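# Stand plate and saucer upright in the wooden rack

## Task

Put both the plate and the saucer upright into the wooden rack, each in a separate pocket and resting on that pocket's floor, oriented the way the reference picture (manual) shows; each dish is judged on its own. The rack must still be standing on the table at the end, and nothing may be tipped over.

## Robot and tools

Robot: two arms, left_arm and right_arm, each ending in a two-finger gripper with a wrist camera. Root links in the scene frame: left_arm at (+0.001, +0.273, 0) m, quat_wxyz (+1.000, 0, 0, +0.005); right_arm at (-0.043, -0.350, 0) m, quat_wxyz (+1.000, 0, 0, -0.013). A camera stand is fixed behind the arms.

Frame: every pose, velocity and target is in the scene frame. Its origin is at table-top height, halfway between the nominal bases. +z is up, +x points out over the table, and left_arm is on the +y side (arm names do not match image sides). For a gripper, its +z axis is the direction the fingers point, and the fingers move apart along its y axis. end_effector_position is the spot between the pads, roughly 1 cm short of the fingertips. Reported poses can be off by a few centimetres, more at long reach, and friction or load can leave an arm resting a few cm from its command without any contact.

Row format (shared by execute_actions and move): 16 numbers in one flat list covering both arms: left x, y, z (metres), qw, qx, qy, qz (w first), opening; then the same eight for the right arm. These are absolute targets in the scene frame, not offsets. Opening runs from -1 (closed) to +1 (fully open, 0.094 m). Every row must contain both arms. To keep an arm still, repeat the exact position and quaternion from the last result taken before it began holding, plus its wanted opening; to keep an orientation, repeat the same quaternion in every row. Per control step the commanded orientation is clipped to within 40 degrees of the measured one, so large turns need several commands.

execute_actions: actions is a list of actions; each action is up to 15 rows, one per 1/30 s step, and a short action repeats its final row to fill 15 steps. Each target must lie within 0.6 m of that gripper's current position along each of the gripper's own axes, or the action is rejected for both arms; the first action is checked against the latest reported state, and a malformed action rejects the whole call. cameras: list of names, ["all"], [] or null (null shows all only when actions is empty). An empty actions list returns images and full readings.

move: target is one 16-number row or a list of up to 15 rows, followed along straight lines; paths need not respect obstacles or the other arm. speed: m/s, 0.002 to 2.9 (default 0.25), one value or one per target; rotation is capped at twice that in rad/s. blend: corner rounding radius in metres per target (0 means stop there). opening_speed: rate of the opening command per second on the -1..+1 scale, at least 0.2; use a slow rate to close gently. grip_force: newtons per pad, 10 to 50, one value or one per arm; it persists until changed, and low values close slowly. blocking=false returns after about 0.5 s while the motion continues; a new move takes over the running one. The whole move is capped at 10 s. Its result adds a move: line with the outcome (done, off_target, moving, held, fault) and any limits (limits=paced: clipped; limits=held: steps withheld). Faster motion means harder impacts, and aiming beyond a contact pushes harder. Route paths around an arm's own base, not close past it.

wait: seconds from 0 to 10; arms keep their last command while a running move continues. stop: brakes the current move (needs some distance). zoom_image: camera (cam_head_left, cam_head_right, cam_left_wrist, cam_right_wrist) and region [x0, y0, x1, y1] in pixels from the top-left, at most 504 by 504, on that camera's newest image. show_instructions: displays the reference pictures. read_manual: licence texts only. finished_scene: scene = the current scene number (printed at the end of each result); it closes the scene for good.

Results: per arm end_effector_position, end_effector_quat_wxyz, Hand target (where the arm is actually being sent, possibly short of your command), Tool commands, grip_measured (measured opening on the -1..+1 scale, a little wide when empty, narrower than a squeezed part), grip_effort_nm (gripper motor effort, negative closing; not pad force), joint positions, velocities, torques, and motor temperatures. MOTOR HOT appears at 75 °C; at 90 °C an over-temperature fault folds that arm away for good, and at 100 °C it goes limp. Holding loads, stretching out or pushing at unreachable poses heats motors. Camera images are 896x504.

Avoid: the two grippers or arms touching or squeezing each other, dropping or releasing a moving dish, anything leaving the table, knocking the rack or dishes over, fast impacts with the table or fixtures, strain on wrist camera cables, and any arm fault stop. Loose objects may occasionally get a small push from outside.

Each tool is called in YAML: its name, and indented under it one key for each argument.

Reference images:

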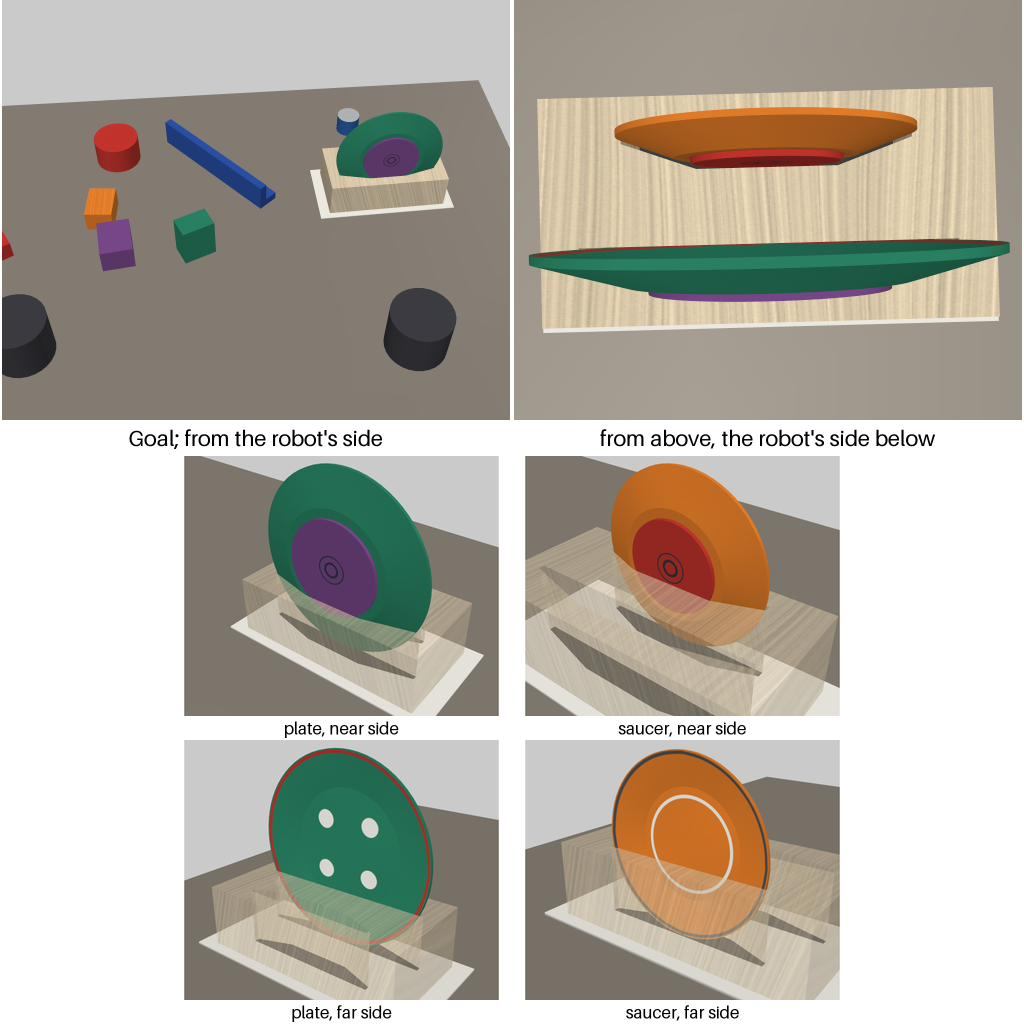

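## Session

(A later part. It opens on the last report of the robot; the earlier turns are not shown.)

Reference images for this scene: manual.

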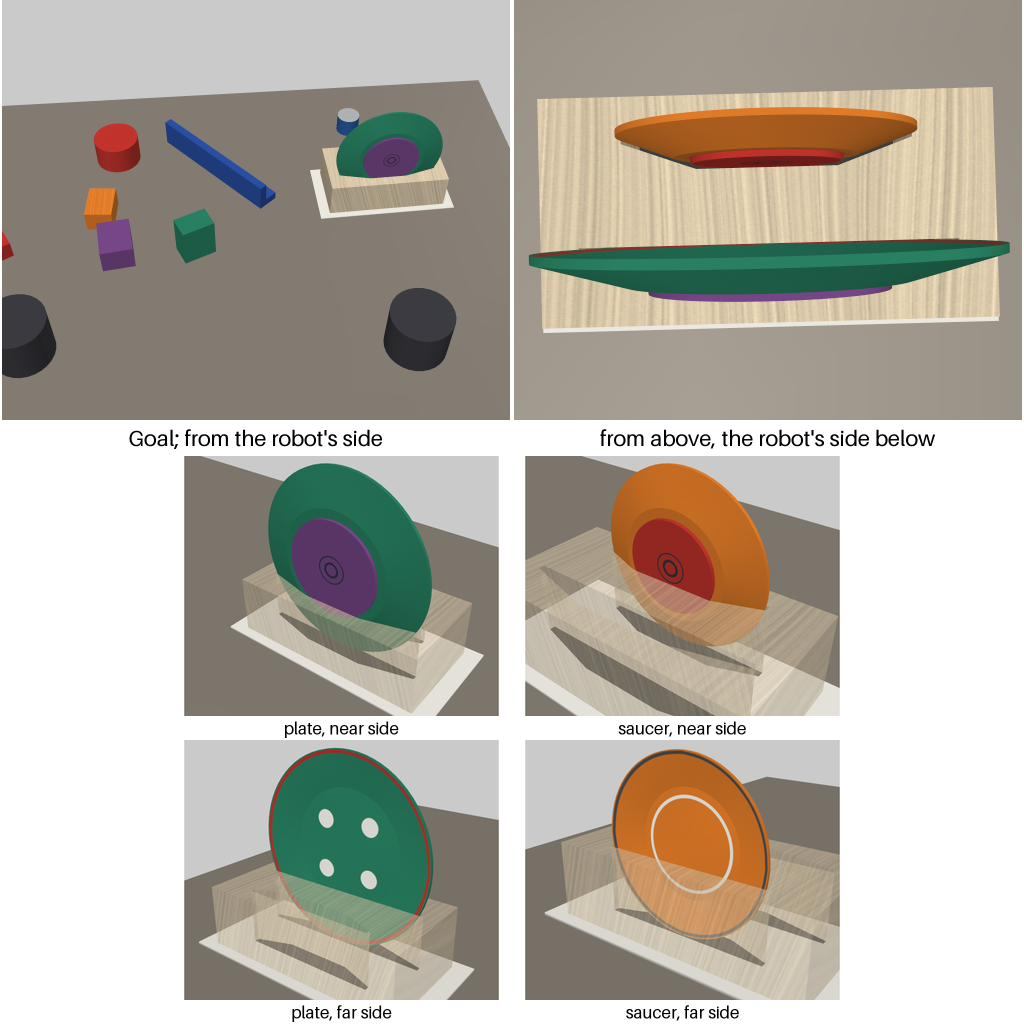

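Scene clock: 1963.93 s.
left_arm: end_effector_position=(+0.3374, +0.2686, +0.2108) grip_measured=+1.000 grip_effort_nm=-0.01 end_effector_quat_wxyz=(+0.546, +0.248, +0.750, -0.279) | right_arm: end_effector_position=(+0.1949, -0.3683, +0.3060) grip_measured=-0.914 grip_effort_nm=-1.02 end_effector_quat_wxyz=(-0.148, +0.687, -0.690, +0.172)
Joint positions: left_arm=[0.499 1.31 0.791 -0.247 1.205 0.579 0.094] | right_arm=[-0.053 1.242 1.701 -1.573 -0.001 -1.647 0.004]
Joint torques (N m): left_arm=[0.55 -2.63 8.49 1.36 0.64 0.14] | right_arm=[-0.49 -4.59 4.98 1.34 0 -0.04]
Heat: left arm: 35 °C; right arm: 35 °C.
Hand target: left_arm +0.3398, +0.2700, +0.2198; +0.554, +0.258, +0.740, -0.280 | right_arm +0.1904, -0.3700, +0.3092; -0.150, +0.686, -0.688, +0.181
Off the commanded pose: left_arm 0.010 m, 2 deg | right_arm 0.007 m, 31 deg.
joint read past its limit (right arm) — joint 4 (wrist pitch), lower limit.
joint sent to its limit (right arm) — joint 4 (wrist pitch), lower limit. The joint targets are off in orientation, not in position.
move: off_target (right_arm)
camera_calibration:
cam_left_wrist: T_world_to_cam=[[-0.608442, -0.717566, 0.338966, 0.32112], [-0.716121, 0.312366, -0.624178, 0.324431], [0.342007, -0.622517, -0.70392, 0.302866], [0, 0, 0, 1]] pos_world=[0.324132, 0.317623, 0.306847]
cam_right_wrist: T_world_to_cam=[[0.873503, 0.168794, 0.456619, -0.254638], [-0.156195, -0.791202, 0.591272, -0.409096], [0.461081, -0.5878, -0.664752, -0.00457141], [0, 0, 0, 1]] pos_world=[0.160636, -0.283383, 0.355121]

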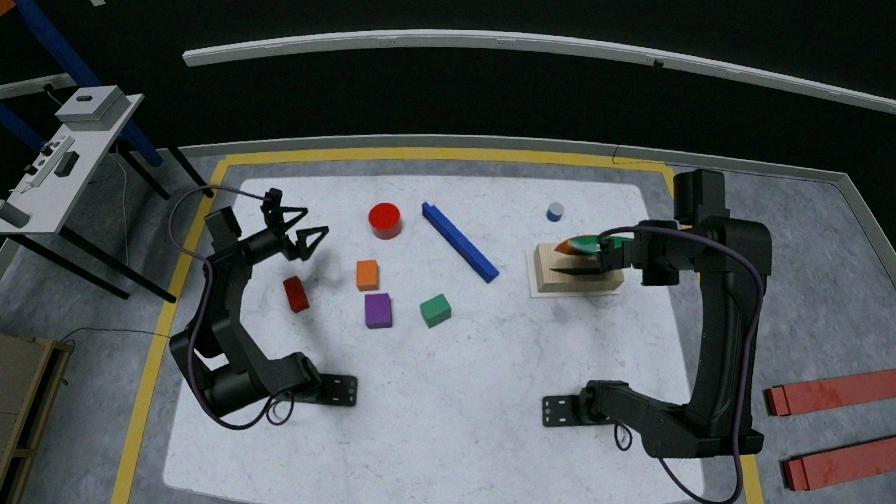

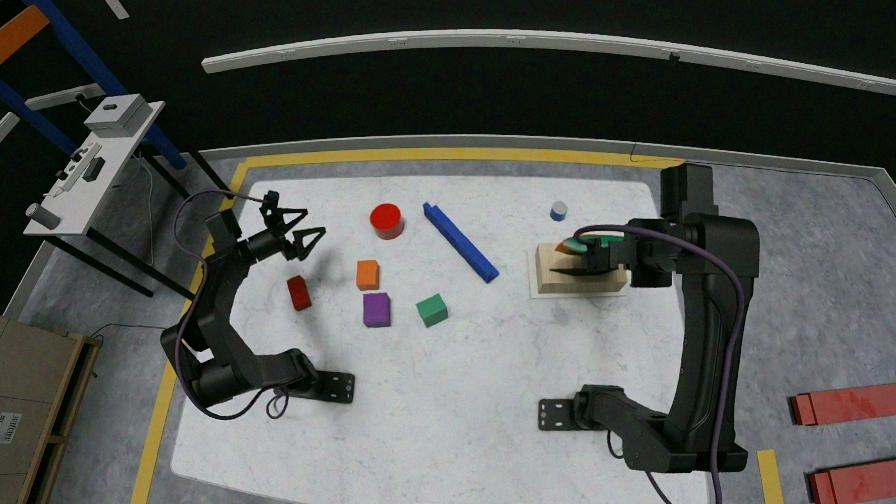

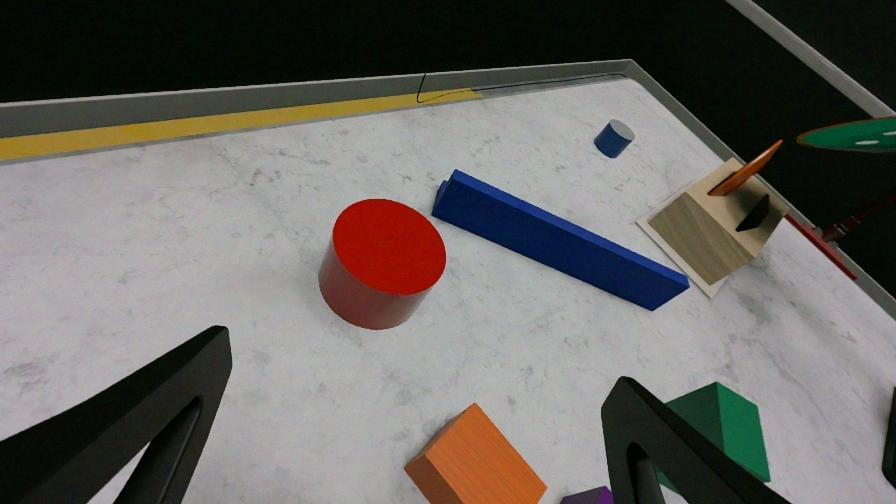

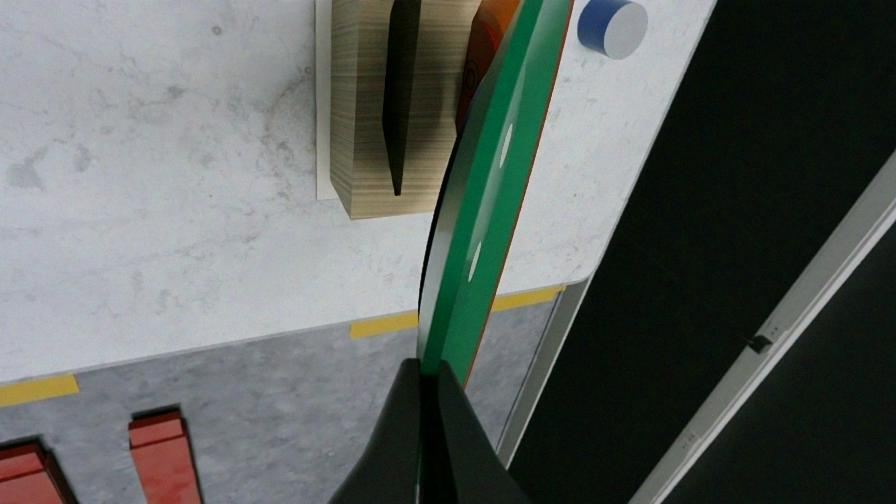

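move:
  target:
    - [0.32,0.16,0.27,0.5938,0.7077,0.2932,0.2459,0.0,0.20,-0.33,0.33,0.3887,-0.745,0.5025,-0.2036,-1.0]
    - [0.275,0.02,0.27,0.5938,0.7077,0.2932,0.2459,0.0,0.343,-0.187,0.30,0.5914,-0.7302,0.2658,-0.2153,-1.0]
  speed: 0.25
  blend: 0.04
  cameras: ["all"]

Scene clock: 2148.80 s.
left_arm: end_effector_position=(+0.2734, +0.0236, +0.2594) grip_measured=+0.003 grip_effort_nm=-0.13 end_effector_quat_wxyz=(+0.582, +0.718, +0.292, +0.246) | right_arm: end_effector_position=(+0.3448, -0.1956, +0.2944) grip_measured=-0.914 grip_effort_nm=-1.02 end_effector_quat_wxyz=(-0.575, +0.735, -0.286, +0.219)
Joint positions: left_arm=[-0.717 0.98 0.63 0.146 0.077 1.602 0.047] | right_arm=[0.115 1.314 1.023 -0.04 -0.719 -1.785 0.004]
Joint torques (N m): left_arm=[-0.61 -1.05 8.08 2.27 -0.03 -0.2] | right_arm=[1.05 -5.19 6.78 2.69 -0.48 0.13]
Motor temperatures (°C): left_arm=[24 28 35 33 28 25 23] | right_arm=[24 29 31 31 25 25 30]
Heat: left arm: 35 °C; right arm: 31 °C.
Hand target: left_arm +0.2746, +0.0202, +0.2701; +0.594, +0.708, +0.293, +0.246 | right_arm +0.3425, -0.1872, +0.3000; -0.590, +0.731, -0.266, +0.215
Off the commanded pose: left_arm 0.011 m, 2 deg | right_arm 0.010 m, 3 deg.
move: off_target (left_arm, right_arm)
camera_calibration:
cam_left_wrist: T_world_to_cam=[[-0.275376, 0.0100962, -0.961284, 0.318826], [0.178815, 0.983032, -0.0408998, -0.0264338], [0.94456, -0.183154, -0.272508, -0.0805566], [0, 0, 0, 1]] pos_world=[0.168614, 0.00801209, 0.283449]
cam_right_wrist: T_world_to_cam=[[0.0255346, 0.261055, 0.964986, -0.248708], [0.249062, -0.936523, 0.246765, -0.308858], [0.968151, 0.234041, -0.0889327, -0.16348], [0, 0, 0, 1]] pos_world=[0.241548, -0.186065, 0.301676]

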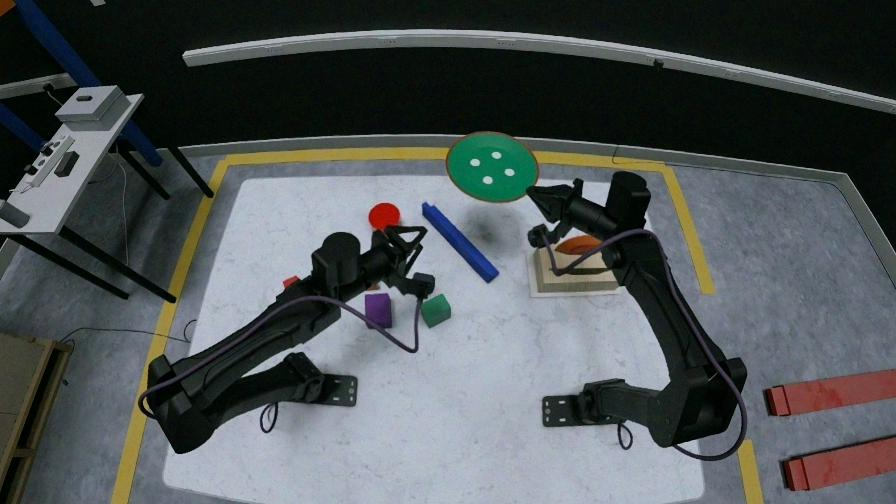

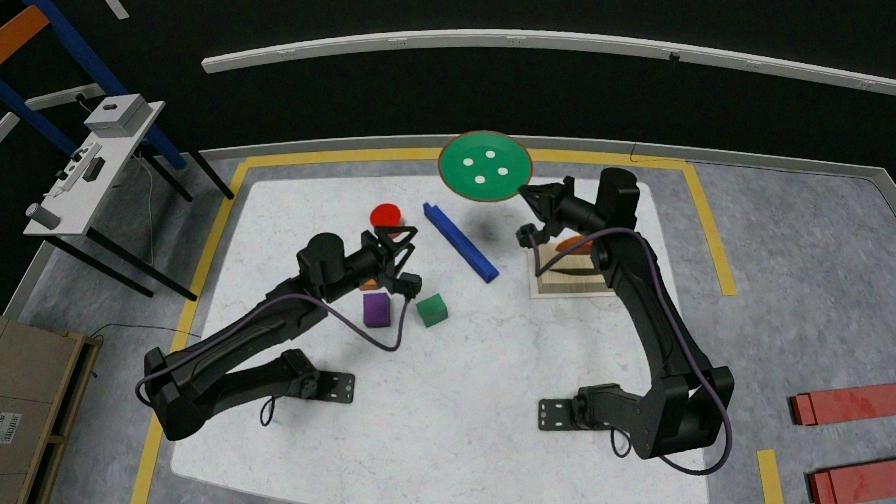

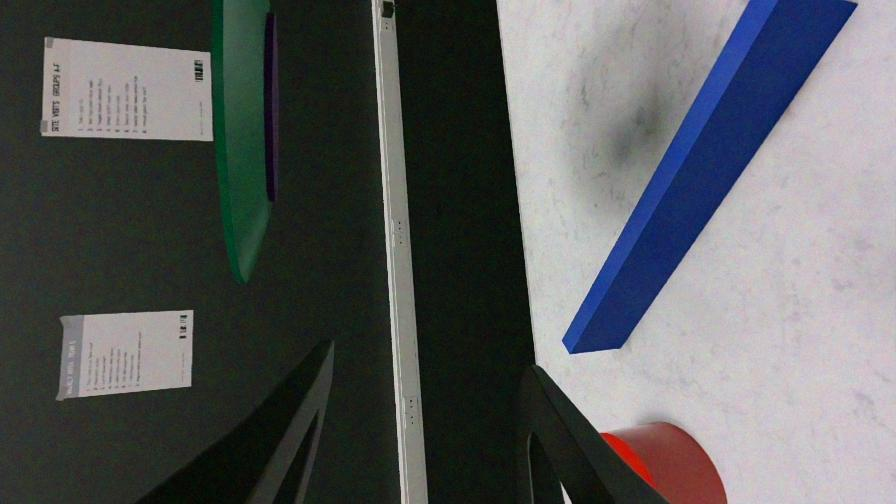

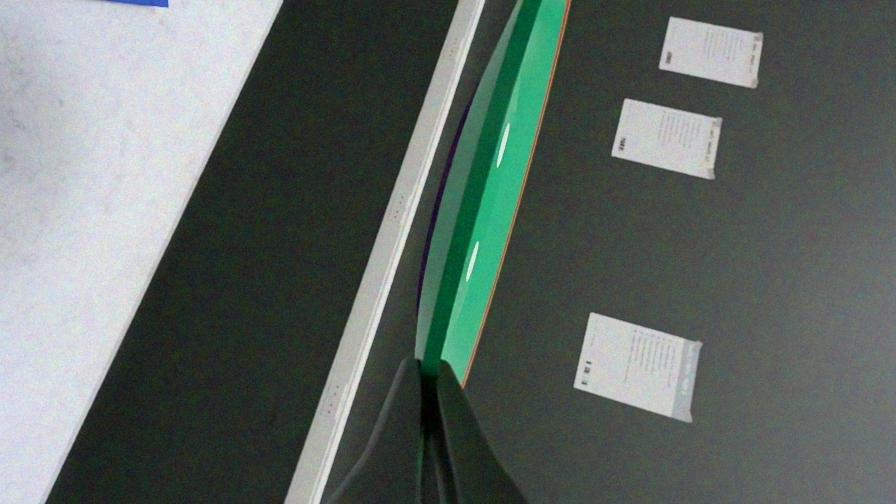

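move:
  target: [0.285,0.008,0.322,0.5938,0.7077,0.2932,0.2459,0.0,0.343,-0.187,0.30,0.5914,-0.7302,0.2658,-0.2153,-1.0]
  speed: 0.12
  cameras: ["cam_left_wrist","cam_right_wrist"]

Scene clock: 2186.87 s.
left_arm: end_effector_position=(+0.2845, +0.0110, +0.3109) grip_measured=+0.003 grip_effort_nm=-0.13 end_effector_quat_wxyz=(+0.585, +0.716, +0.290, +0.248) | right_arm: end_effector_position=(+0.3449, -0.1956, +0.2947) grip_measured=-0.914 grip_effort_nm=-1.02 end_effector_quat_wxyz=(-0.575, +0.735, -0.286, +0.219)
Joint positions: left_arm=[-0.728 1.047 0.855 -0.003 0.065 1.599 0.047] | right_arm=[0.115 1.314 1.023 -0.038 -0.719 -1.785 0.004]
Joint torques (N m): left_arm=[-0.59 -1.62 9.03 2.12 -0.03 -0.19] | right_arm=[1.06 -5.19 6.78 2.69 -0.49 0.12]
Heat: left arm: 35 °C; right arm: 35 °C.
Hand target: left_arm +0.2848, +0.0082, +0.3219; +0.594, +0.708, +0.293, +0.246 | right_arm +0.3426, -0.1872, +0.3000; -0.591, +0.731, -0.266, +0.215
Off the commanded pose: left_arm 0.012 m, 1 deg | right_arm 0.010 m, 3 deg.
move: off_target (left_arm, right_arm)
camera_calibration:
cam_left_wrist: T_world_to_cam=[[-0.268502, 0.00415226, -0.96327, 0.370254], [0.1789, 0.982809, -0.0456301, -0.0124552], [0.946521, -0.184581, -0.264629, -0.0822611], [0, 0, 0, 1]] pos_world=[0.179504, -0.00448009, 0.334317]
cam_right_wrist: T_world_to_cam=[[0.0247561, 0.260719, 0.965097, -0.248812], [0.248727, -0.936642, 0.246652, -0.30884], [0.968257, 0.23394, -0.0880356, -0.163874], [0, 0, 0, 1]] pos_world=[0.241649, -0.186065, 0.301877]
Images, in order (width x height): cam_left_wrist 896x504, cam_right_wrist 896x504.

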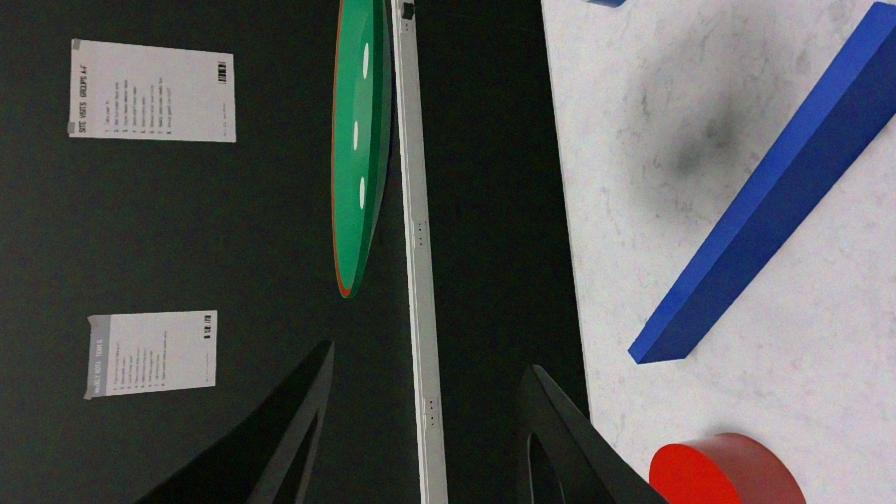

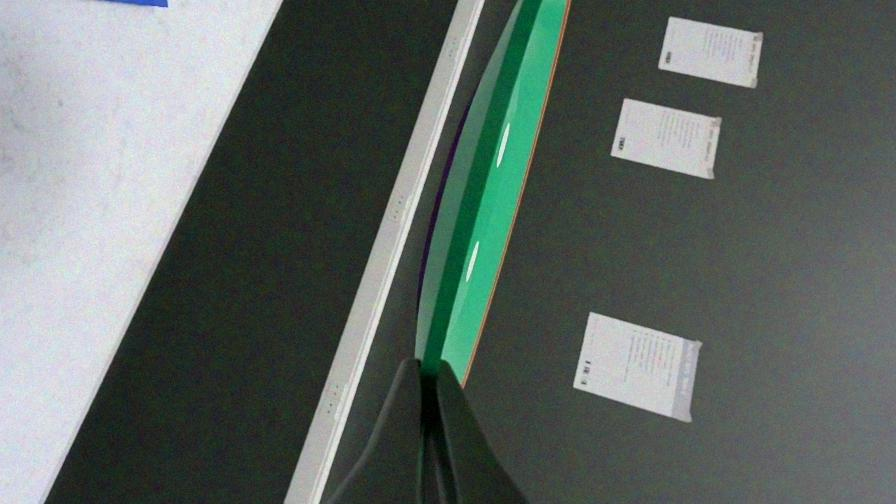

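move:
  target: [0.330,-0.0368,0.332,0.5938,0.7077,0.2932,0.2459,0.0,0.343,-0.187,0.30,0.5914,-0.7302,0.2658,-0.2153,-1.0]
  speed: 0.1
  cameras: ["cam_left_wrist"]

Scene clock: 2234.97 s.
left_arm: end_effector_position=(+0.3276, -0.0315, +0.3157) grip_measured=+0.003 grip_effort_nm=-0.13 end_effector_quat_wxyz=(+0.578, +0.722, +0.293, +0.244) | right_arm: end_effector_position=(+0.3449, -0.1956, +0.2947) grip_measured=-0.914 grip_effort_nm=-1.02 end_effector_quat_wxyz=(-0.575, +0.735, -0.286, +0.219)
Joint positions: left_arm=[-0.742 1.299 1.044 0.039 0.052 1.597 0.047] | right_arm=[0.115 1.314 1.023 -0.038 -0.719 -1.785 0.004]
Joint torques (N m): left_arm=[-0.62 -3.44 9.42 2.28 -0.03 -0.2] | right_arm=[1.06 -5.15 6.82 2.7 -0.48 0.12]
Motor temperatures (°C): left_arm=[24 28 36 36 27 25 23] | right_arm=[24 29 32 38 25 25 30]
Heat: left arm: 36 °C; right arm: 38 °C.
Hand target: left_arm +0.3294, -0.0362, +0.3318; +0.594, +0.708, +0.293, +0.246 | right_arm +0.3426, -0.1872, +0.3000; -0.591, +0.731, -0.266, +0.215
Off the commanded pose: left_arm 0.017 m, 2 deg | right_arm 0.010 m, 3 deg.
move: off_target (left_arm, right_arm)
camera_calibration:
cam_left_wrist: T_world_to_cam=[[-0.283375, 0.0174677, -0.95885, 0.390596], [0.178375, 0.983347, -0.0348022, 0.0185829], [0.942274, -0.180897, -0.281771, -0.122741], [0, 0, 0, 1]] pos_world=[0.223026, -0.0472997, 0.340585]
Images, in order (width x height): cam_left_wrist 896x504.

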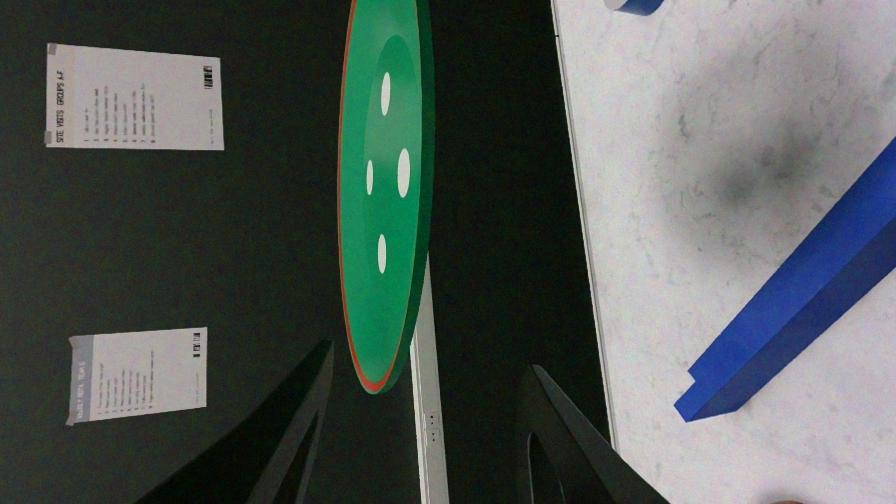

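move:
  target: [0.355,-0.062,0.3285,0.5938,0.7077,0.2932,0.2459,0.0,0.343,-0.187,0.30,0.5914,-0.7302,0.2658,-0.2153,-1.0]
  speed: 0.05
  cameras: ["cam_left_wrist","cam_right_wrist"]

zoom_image:
  camera: "cam_left_wrist"
  region: [300, 200, 600, 504]

Scene clock: 2247.07 s.
left_arm: end_effector_position=(+0.3522, -0.0558, +0.3132) grip_measured=+0.003 grip_effort_nm=-0.13 end_effector_quat_wxyz=(+0.578, +0.721, +0.293, +0.245) | right_arm: end_effector_position=(+0.3449, -0.1956, +0.2947) grip_measured=-0.914 grip_effort_nm=-1.02 end_effector_quat_wxyz=(-0.575, +0.735, -0.286, +0.219)
Joint positions: left_arm=[-0.747 1.434 1.139 0.08 0.046 1.596 0.047] | right_arm=[0.115 1.314 1.023 -0.038 -0.719 -1.785 0.004]
Joint torques (N m): left_arm=[-0.62 -4.41 9.55 2.27 -0.05 -0.2] | right_arm=[1.06 -5.14 6.75 2.7 -0.47 0.11]
Heat: left arm: 37 °C; right arm: 39 °C.
Hand target: left_arm +0.3544, -0.0614, +0.3284; +0.594, +0.708, +0.293, +0.246 | right_arm +0.3426, -0.1872, +0.3000; -0.591, +0.731, -0.266, +0.215
Off the commanded pose: left_arm 0.017 m, 2 deg | right_arm 0.010 m, 3 deg.
move: off_target (left_arm, right_arm)
camera_calibration:
cam_left_wrist: T_world_to_cam=[[-0.282328, 0.0170885, -0.959166, 0.395286], [0.178405, 0.983335, -0.0349939, 0.0380735], [0.942583, -0.181, -0.280671, -0.151411], [0, 0, 0, 1]] pos_world=[0.247525, -0.0715992, 0.33798]
cam_right_wrist: T_world_to_cam=[[0.0247561, 0.260719, 0.965097, -0.248812], [0.248727, -0.936642, 0.246652, -0.30884], [0.968257, 0.23394, -0.0880356, -0.163874], [0, 0, 0, 1]] pos_world=[0.241649, -0.186065, 0.301877]
Images, in order (width x height): cam_left_wrist 896x504, cam_right_wrist 896x504.

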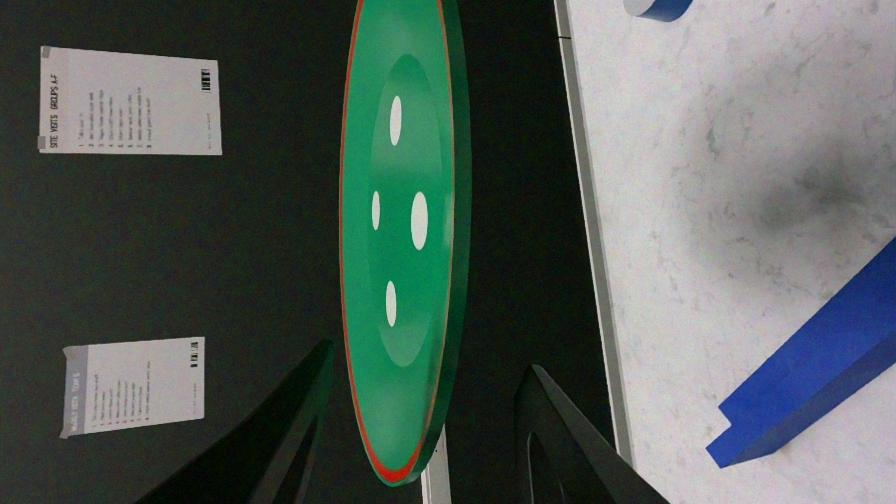

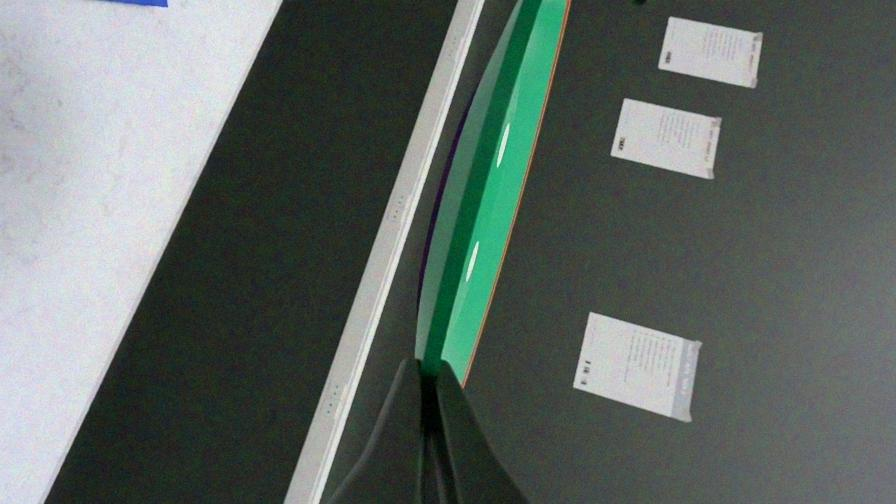

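Scaled by 1.658 from the camera's 896x504 image, which has a finer 1280x720 frame.

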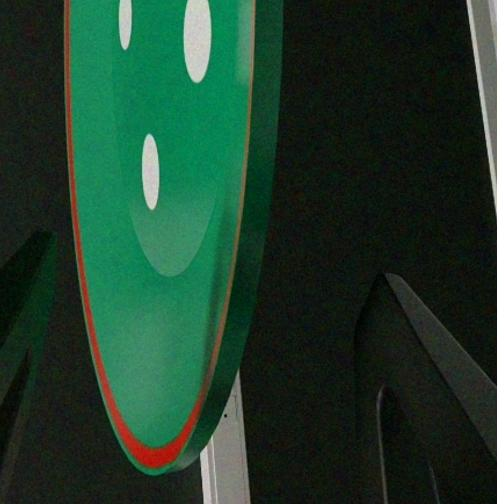

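move:
  target:
    - [0.357,-0.064,0.3238,0.5938,0.7077,0.2932,0.2459,0.0,0.343,-0.187,0.30,0.5914,-0.7302,0.2658,-0.2153,-1.0]
    - [0.357,-0.064,0.3238,0.5938,0.7077,0.2932,0.2459,-1.0,0.343,-0.187,0.30,0.5914,-0.7302,0.2658,-0.2153,-1.0]
  speed: 0.03
  opening_speed: 0.4
  grip_force: [30, 50]
  cameras: ["cam_left_wrist","cam_right_wrist"]

Scene clock: 2265.83 s.
left_arm: end_effector_position=(+0.3548, -0.0579, +0.3123) grip_measured=-0.911 grip_effort_nm=-0.64 end_effector_quat_wxyz=(+0.580, +0.719, +0.293, +0.246) | right_arm: end_effector_position=(+0.3451, -0.1951, +0.2966) grip_measured=-0.914 grip_effort_nm=-1.02 end_effector_quat_wxyz=(-0.578, +0.733, -0.284, +0.220)
Joint positions: left_arm=[-0.747 1.446 1.139 0.099 0.045 1.595 0.004] | right_arm=[0.115 1.314 1.023 -0.029 -0.723 -1.781 0.004]
Joint torques (N m): left_arm=[-0.66 -4.49 8.88 2.28 -0.03 -0.2] | right_arm=[1.05 -5.12 6.74 2.61 -0.44 0.09]
Heat: left arm: 37 °C; right arm: 39 °C.
Hand target: left_arm +0.3566, -0.0636, +0.3238; +0.594, +0.708, +0.293, +0.246 | right_arm +0.3427, -0.1871, +0.3000; -0.591, +0.731, -0.266, +0.215
Off the commanded pose: left_arm 0.013 m, 2 deg | right_arm 0.009 m, 3 deg.
grip_force (N): 30, 50
move: off_target (left_arm, right_arm); target 2's new opening was sent with left_arm's hand 0.013 m and 2 deg from that target
camera_calibration:
cam_left_wrist: T_world_to_cam=[[-0.277473, 0.0122013, -0.960656, 0.393617], [0.177085, 0.983436, -0.0386581, 0.0411966], [0.944272, -0.180844, -0.275038, -0.15694], [0, 0, 0, 1]] pos_world=[0.250117, -0.0736986, 0.336558]
cam_right_wrist: T_world_to_cam=[[0.0180285, 0.256519, 0.966371, -0.249671], [0.249355, -0.937141, 0.244108, -0.308472], [0.968244, 0.236569, -0.0808595, -0.165583], [0, 0, 0, 1]] pos_world=[0.241745, -0.185865, 0.303186]
Images, in order (width x height): cam_left_wrist 896x504, cam_right_wrist 896x504.

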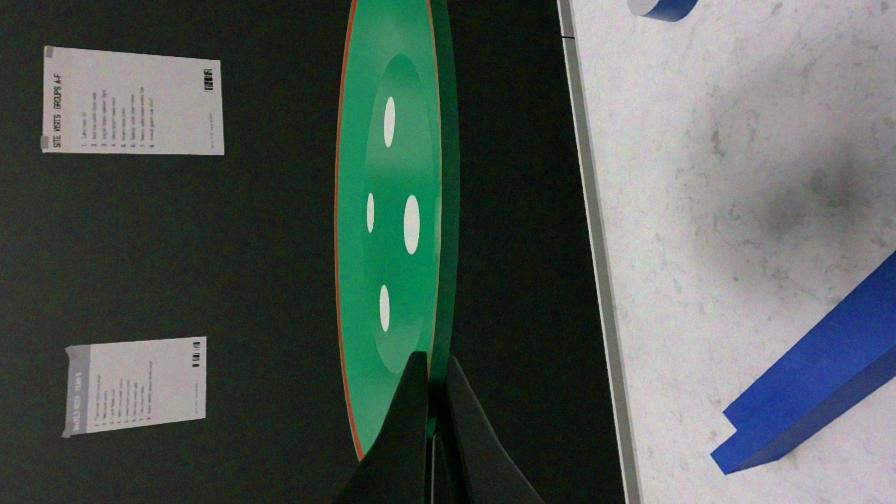

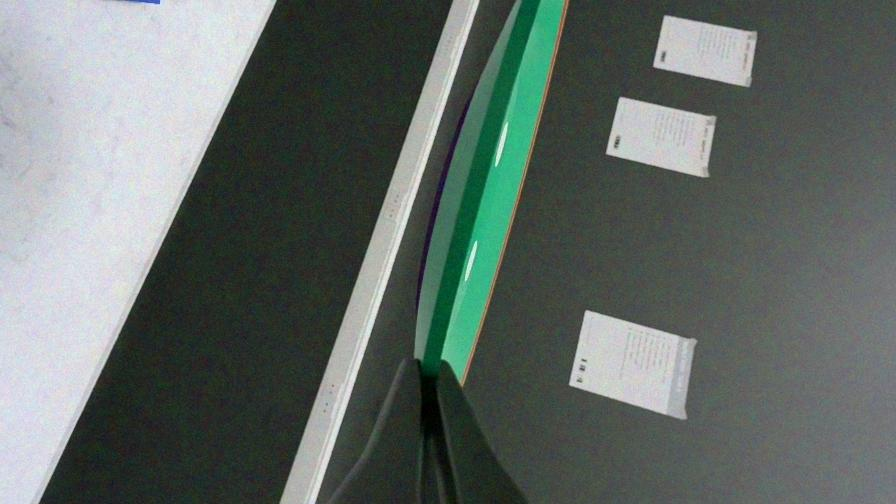

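move:
  target:
    - [0.357,-0.064,0.3238,0.5938,0.7077,0.2932,0.2459,-1.0,0.343,-0.187,0.30,0.5914,-0.7302,0.2658,-0.2153,-1.0]
    - [0.357,-0.064,0.327,0.5938,0.7077,0.2932,0.2459,-1.0,0.343,-0.187,0.30,0.5914,-0.7302,0.2658,-0.2153,-0.4]
    - [0.357,-0.064,0.327,0.5938,0.7077,0.2932,0.2459,-1.0,0.285,-0.25,0.325,0.5914,-0.7302,0.2658,-0.2153,-0.4]
  speed: [0.03,0.03,0.1]
  opening_speed: 0.5
  grip_force: [50, 50]
  cameras: ["all"]

Scene clock: 2289.43 s.
left_arm: end_effector_position=(+0.3514, -0.0571, +0.2993) grip_measured=-0.923 grip_effort_nm=-1.03 end_effector_quat_wxyz=(+0.563, +0.733, +0.302, +0.234) | right_arm: end_effector_position=(+0.2920, -0.2504, +0.3248) grip_measured=-0.401 grip_effort_nm=0.08 end_effector_quat_wxyz=(-0.588, +0.729, -0.265, +0.227)
Joint positions: left_arm=[-0.752 1.446 1.139 0.046 0.043 1.584 0.004] | right_arm=[-0.128 1.122 1.005 -0.257 -0.977 -1.905 0.028]
Joint torques (N m): left_arm=[-0.25 -5.01 9.51 2.66 -0.01 -0.08] | right_arm=[-0.96 -4.55 7.27 1.5 -0.47 0.02]
Heat: left arm: 39 °C; right arm: 40 °C.
Hand target: left_arm +0.3554, -0.0624, +0.3269; +0.594, +0.708, +0.293, +0.246 | right_arm +0.2853, -0.2499, +0.3251; -0.592, +0.730, -0.266, +0.216
Off the commanded pose: left_arm 0.029 m, 5 deg | right_arm 0.007 m, 1 deg.
move: off_target (left_arm); target 2's new opening was sent with right_arm's hand 0.009 m and 3 deg from that target
camera_calibration:
cam_left_wrist: T_world_to_cam=[[-0.321879, 0.039252, -0.945967, 0.39301], [0.17583, 0.984237, -0.0189887, 0.0351246], [0.93031, -0.172441, -0.323707, -0.137119], [0, 0, 0, 1]] pos_world=[0.247889, -0.0736424, 0.328055]
cam_right_wrist: T_world_to_cam=[[-0.0256104, 0.248951, 0.968178, -0.251523], [0.260619, -0.933341, 0.246887, -0.357235], [0.965102, 0.258648, -0.0409779, -0.105321], [0, 0, 0, 1]] pos_world=[0.188306, -0.243565, 0.3274]

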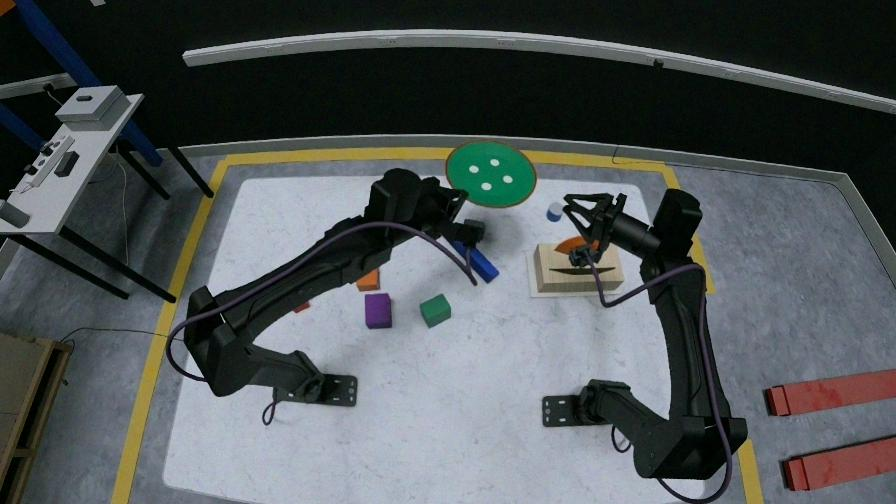

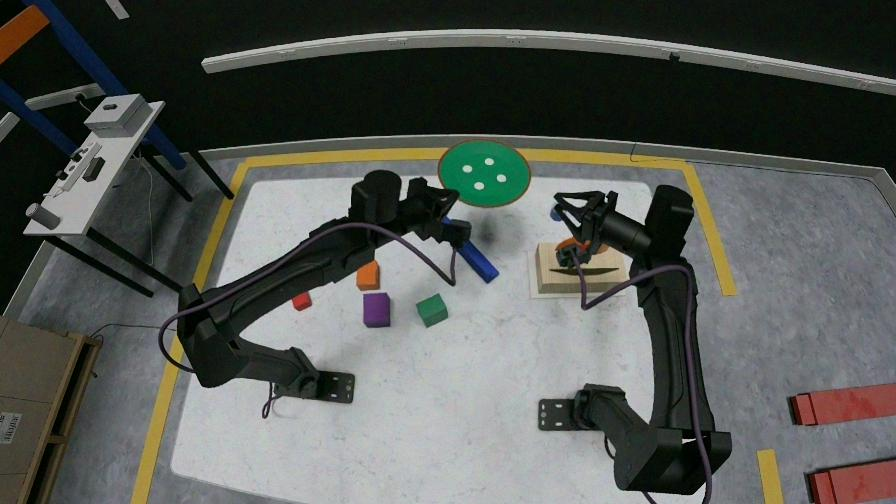

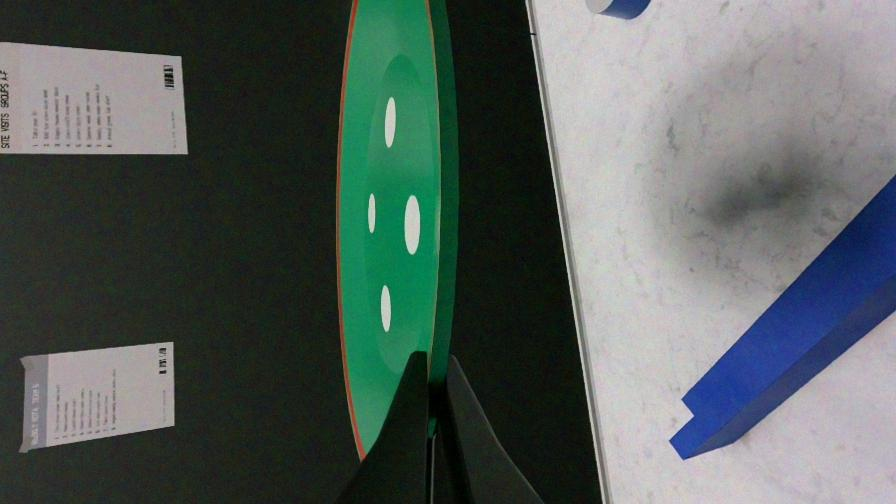

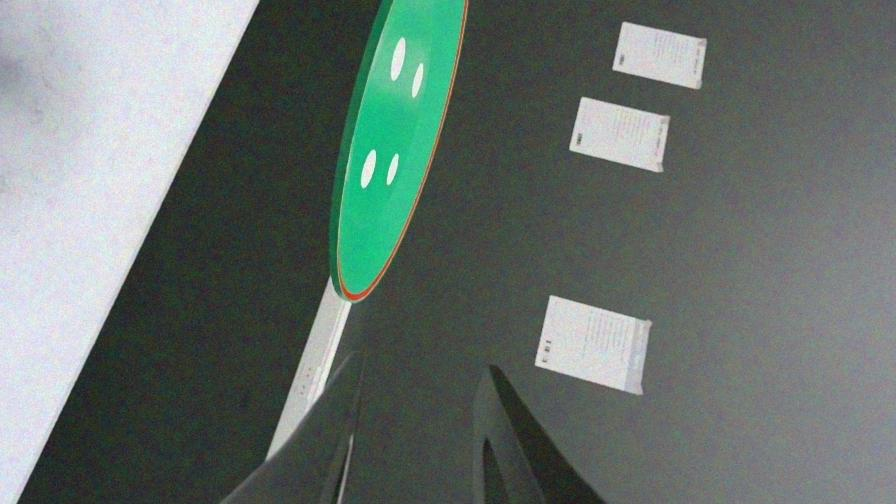

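move:
  target:
    - [0.335,-0.08,0.355,0.5307,0.7108,0.444,-0.1265,-1.0,0.20,-0.33,0.30,0.6934,-0.4103,0.5797,-0.121,0.3]
    - [0.301,-0.262,0.265,0.3798,0.5964,0.5213,-0.4779,-1.0,0.13,-0.365,0.22,0.6428,0,0.766,0,1.0]
  speed: 0.2
  blend: 0.03
  cameras: ["all"]

Scene clock: 2359.70 s.
left_arm: end_effector_position=(+0.3322, -0.2426, +0.2530) grip_measured=-0.923 grip_effort_nm=-1.03 end_effector_quat_wxyz=(+0.397, +0.580, +0.566, -0.430) | right_arm: end_effector_position=(+0.1338, -0.3690, +0.2169) grip_measured=+0.999 grip_effort_nm=0.08 end_effector_quat_wxyz=(+0.625, +0.030, +0.779, -0.038)
Joint positions: left_arm=[-0.804 2.167 1.941 -0.228 0.775 0.302 0.004] | right_arm=[-1.28 0.016 0.518 -1.06 -1.15 -0.54 0.094]
Joint torques (N m): left_arm=[-3.26 -9.95 9.05 2.12 1.26 -0.22] | right_arm=[0.49 5.24 7.39 1.4 -0.33 -0.06]
Motor temperatures (°C): left_arm=[24 29 37 45 27 25 26] | right_arm=[24 28 32 35 25 25 29]
Heat: left arm: 45 °C; right arm: 35 °C.
Hand target: left_arm +0.3009, -0.2594, +0.2647; +0.380, +0.597, +0.523, -0.476 | right_arm +0.1330, -0.3646, +0.2200; +0.624, +0.029, +0.780, -0.034
Off the commanded pose: left_arm 0.039 m, 8 deg | right_arm 0.006 m, 6 deg.
move: off_target (left_arm, right_arm); target 2's new opening was sent with right_arm's hand 0.006 m and 6 deg from that target
camera_calibration:
cam_left_wrist: T_world_to_cam=[[-0.975535, -0.0184175, 0.219071, 0.258706], [-0.149913, 0.784599, -0.601606, 0.427419], [-0.160803, -0.619729, -0.768165, 0.200064], [0, 0, 0, 1]] pos_world=[0.348623, -0.206602, 0.354144]
cam_right_wrist: T_world_to_cam=[[-0.0873875, -0.978424, 0.187214, -0.39683], [-0.743108, -0.061135, -0.666373, 0.254252], [0.663441, -0.197353, -0.721733, 0.0933632], [0, 0, 0, 1]] pos_world=[0.0923179, -0.354299, 0.311102]

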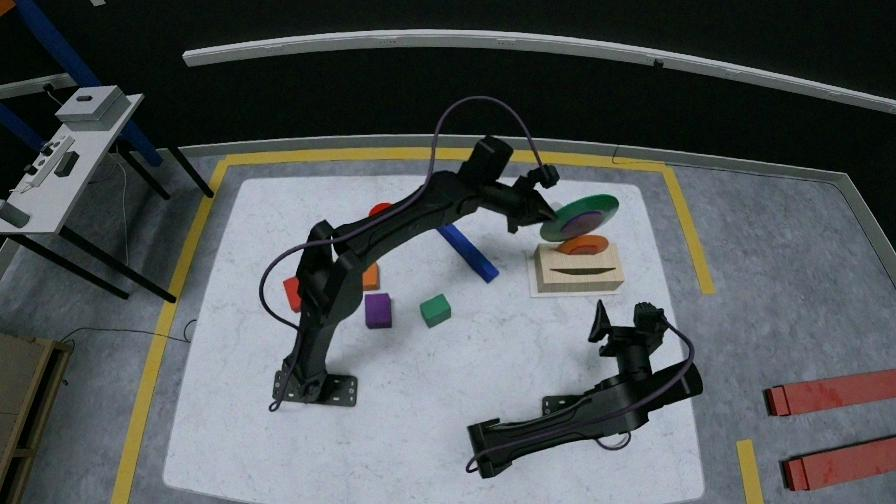

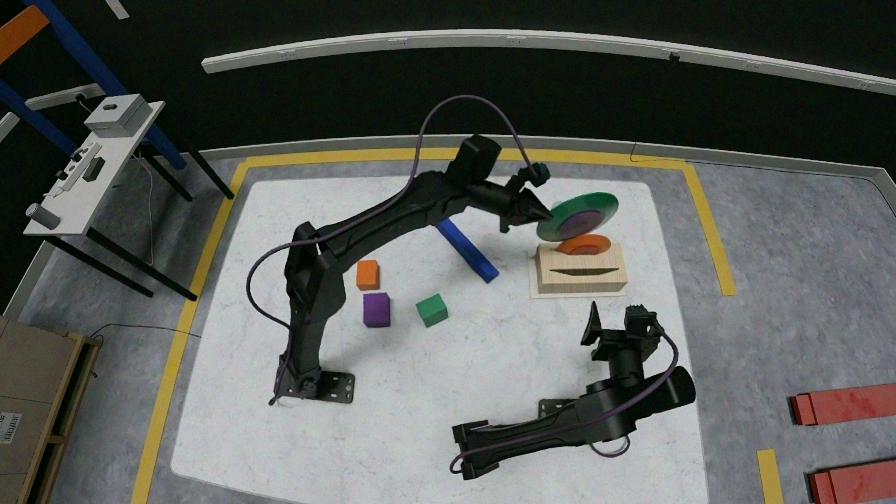

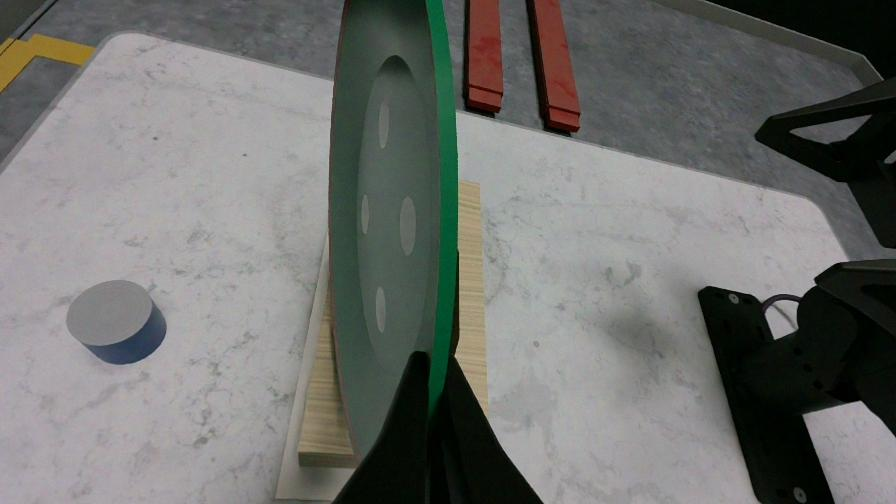

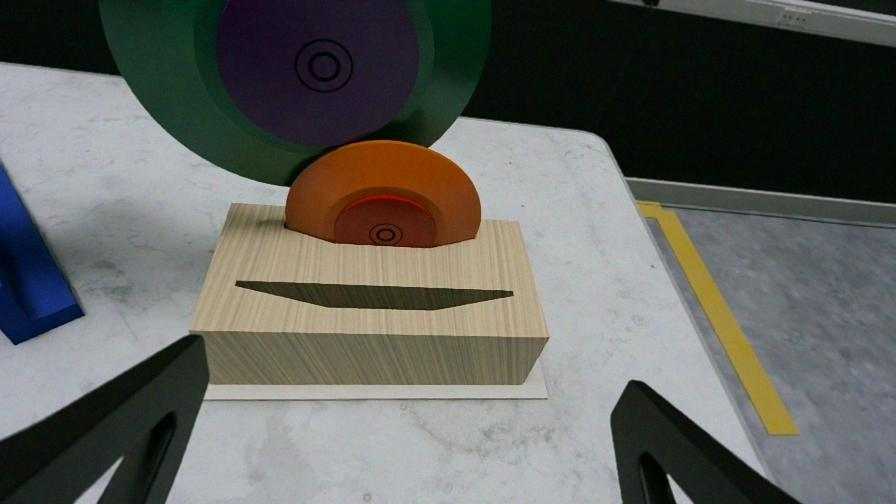

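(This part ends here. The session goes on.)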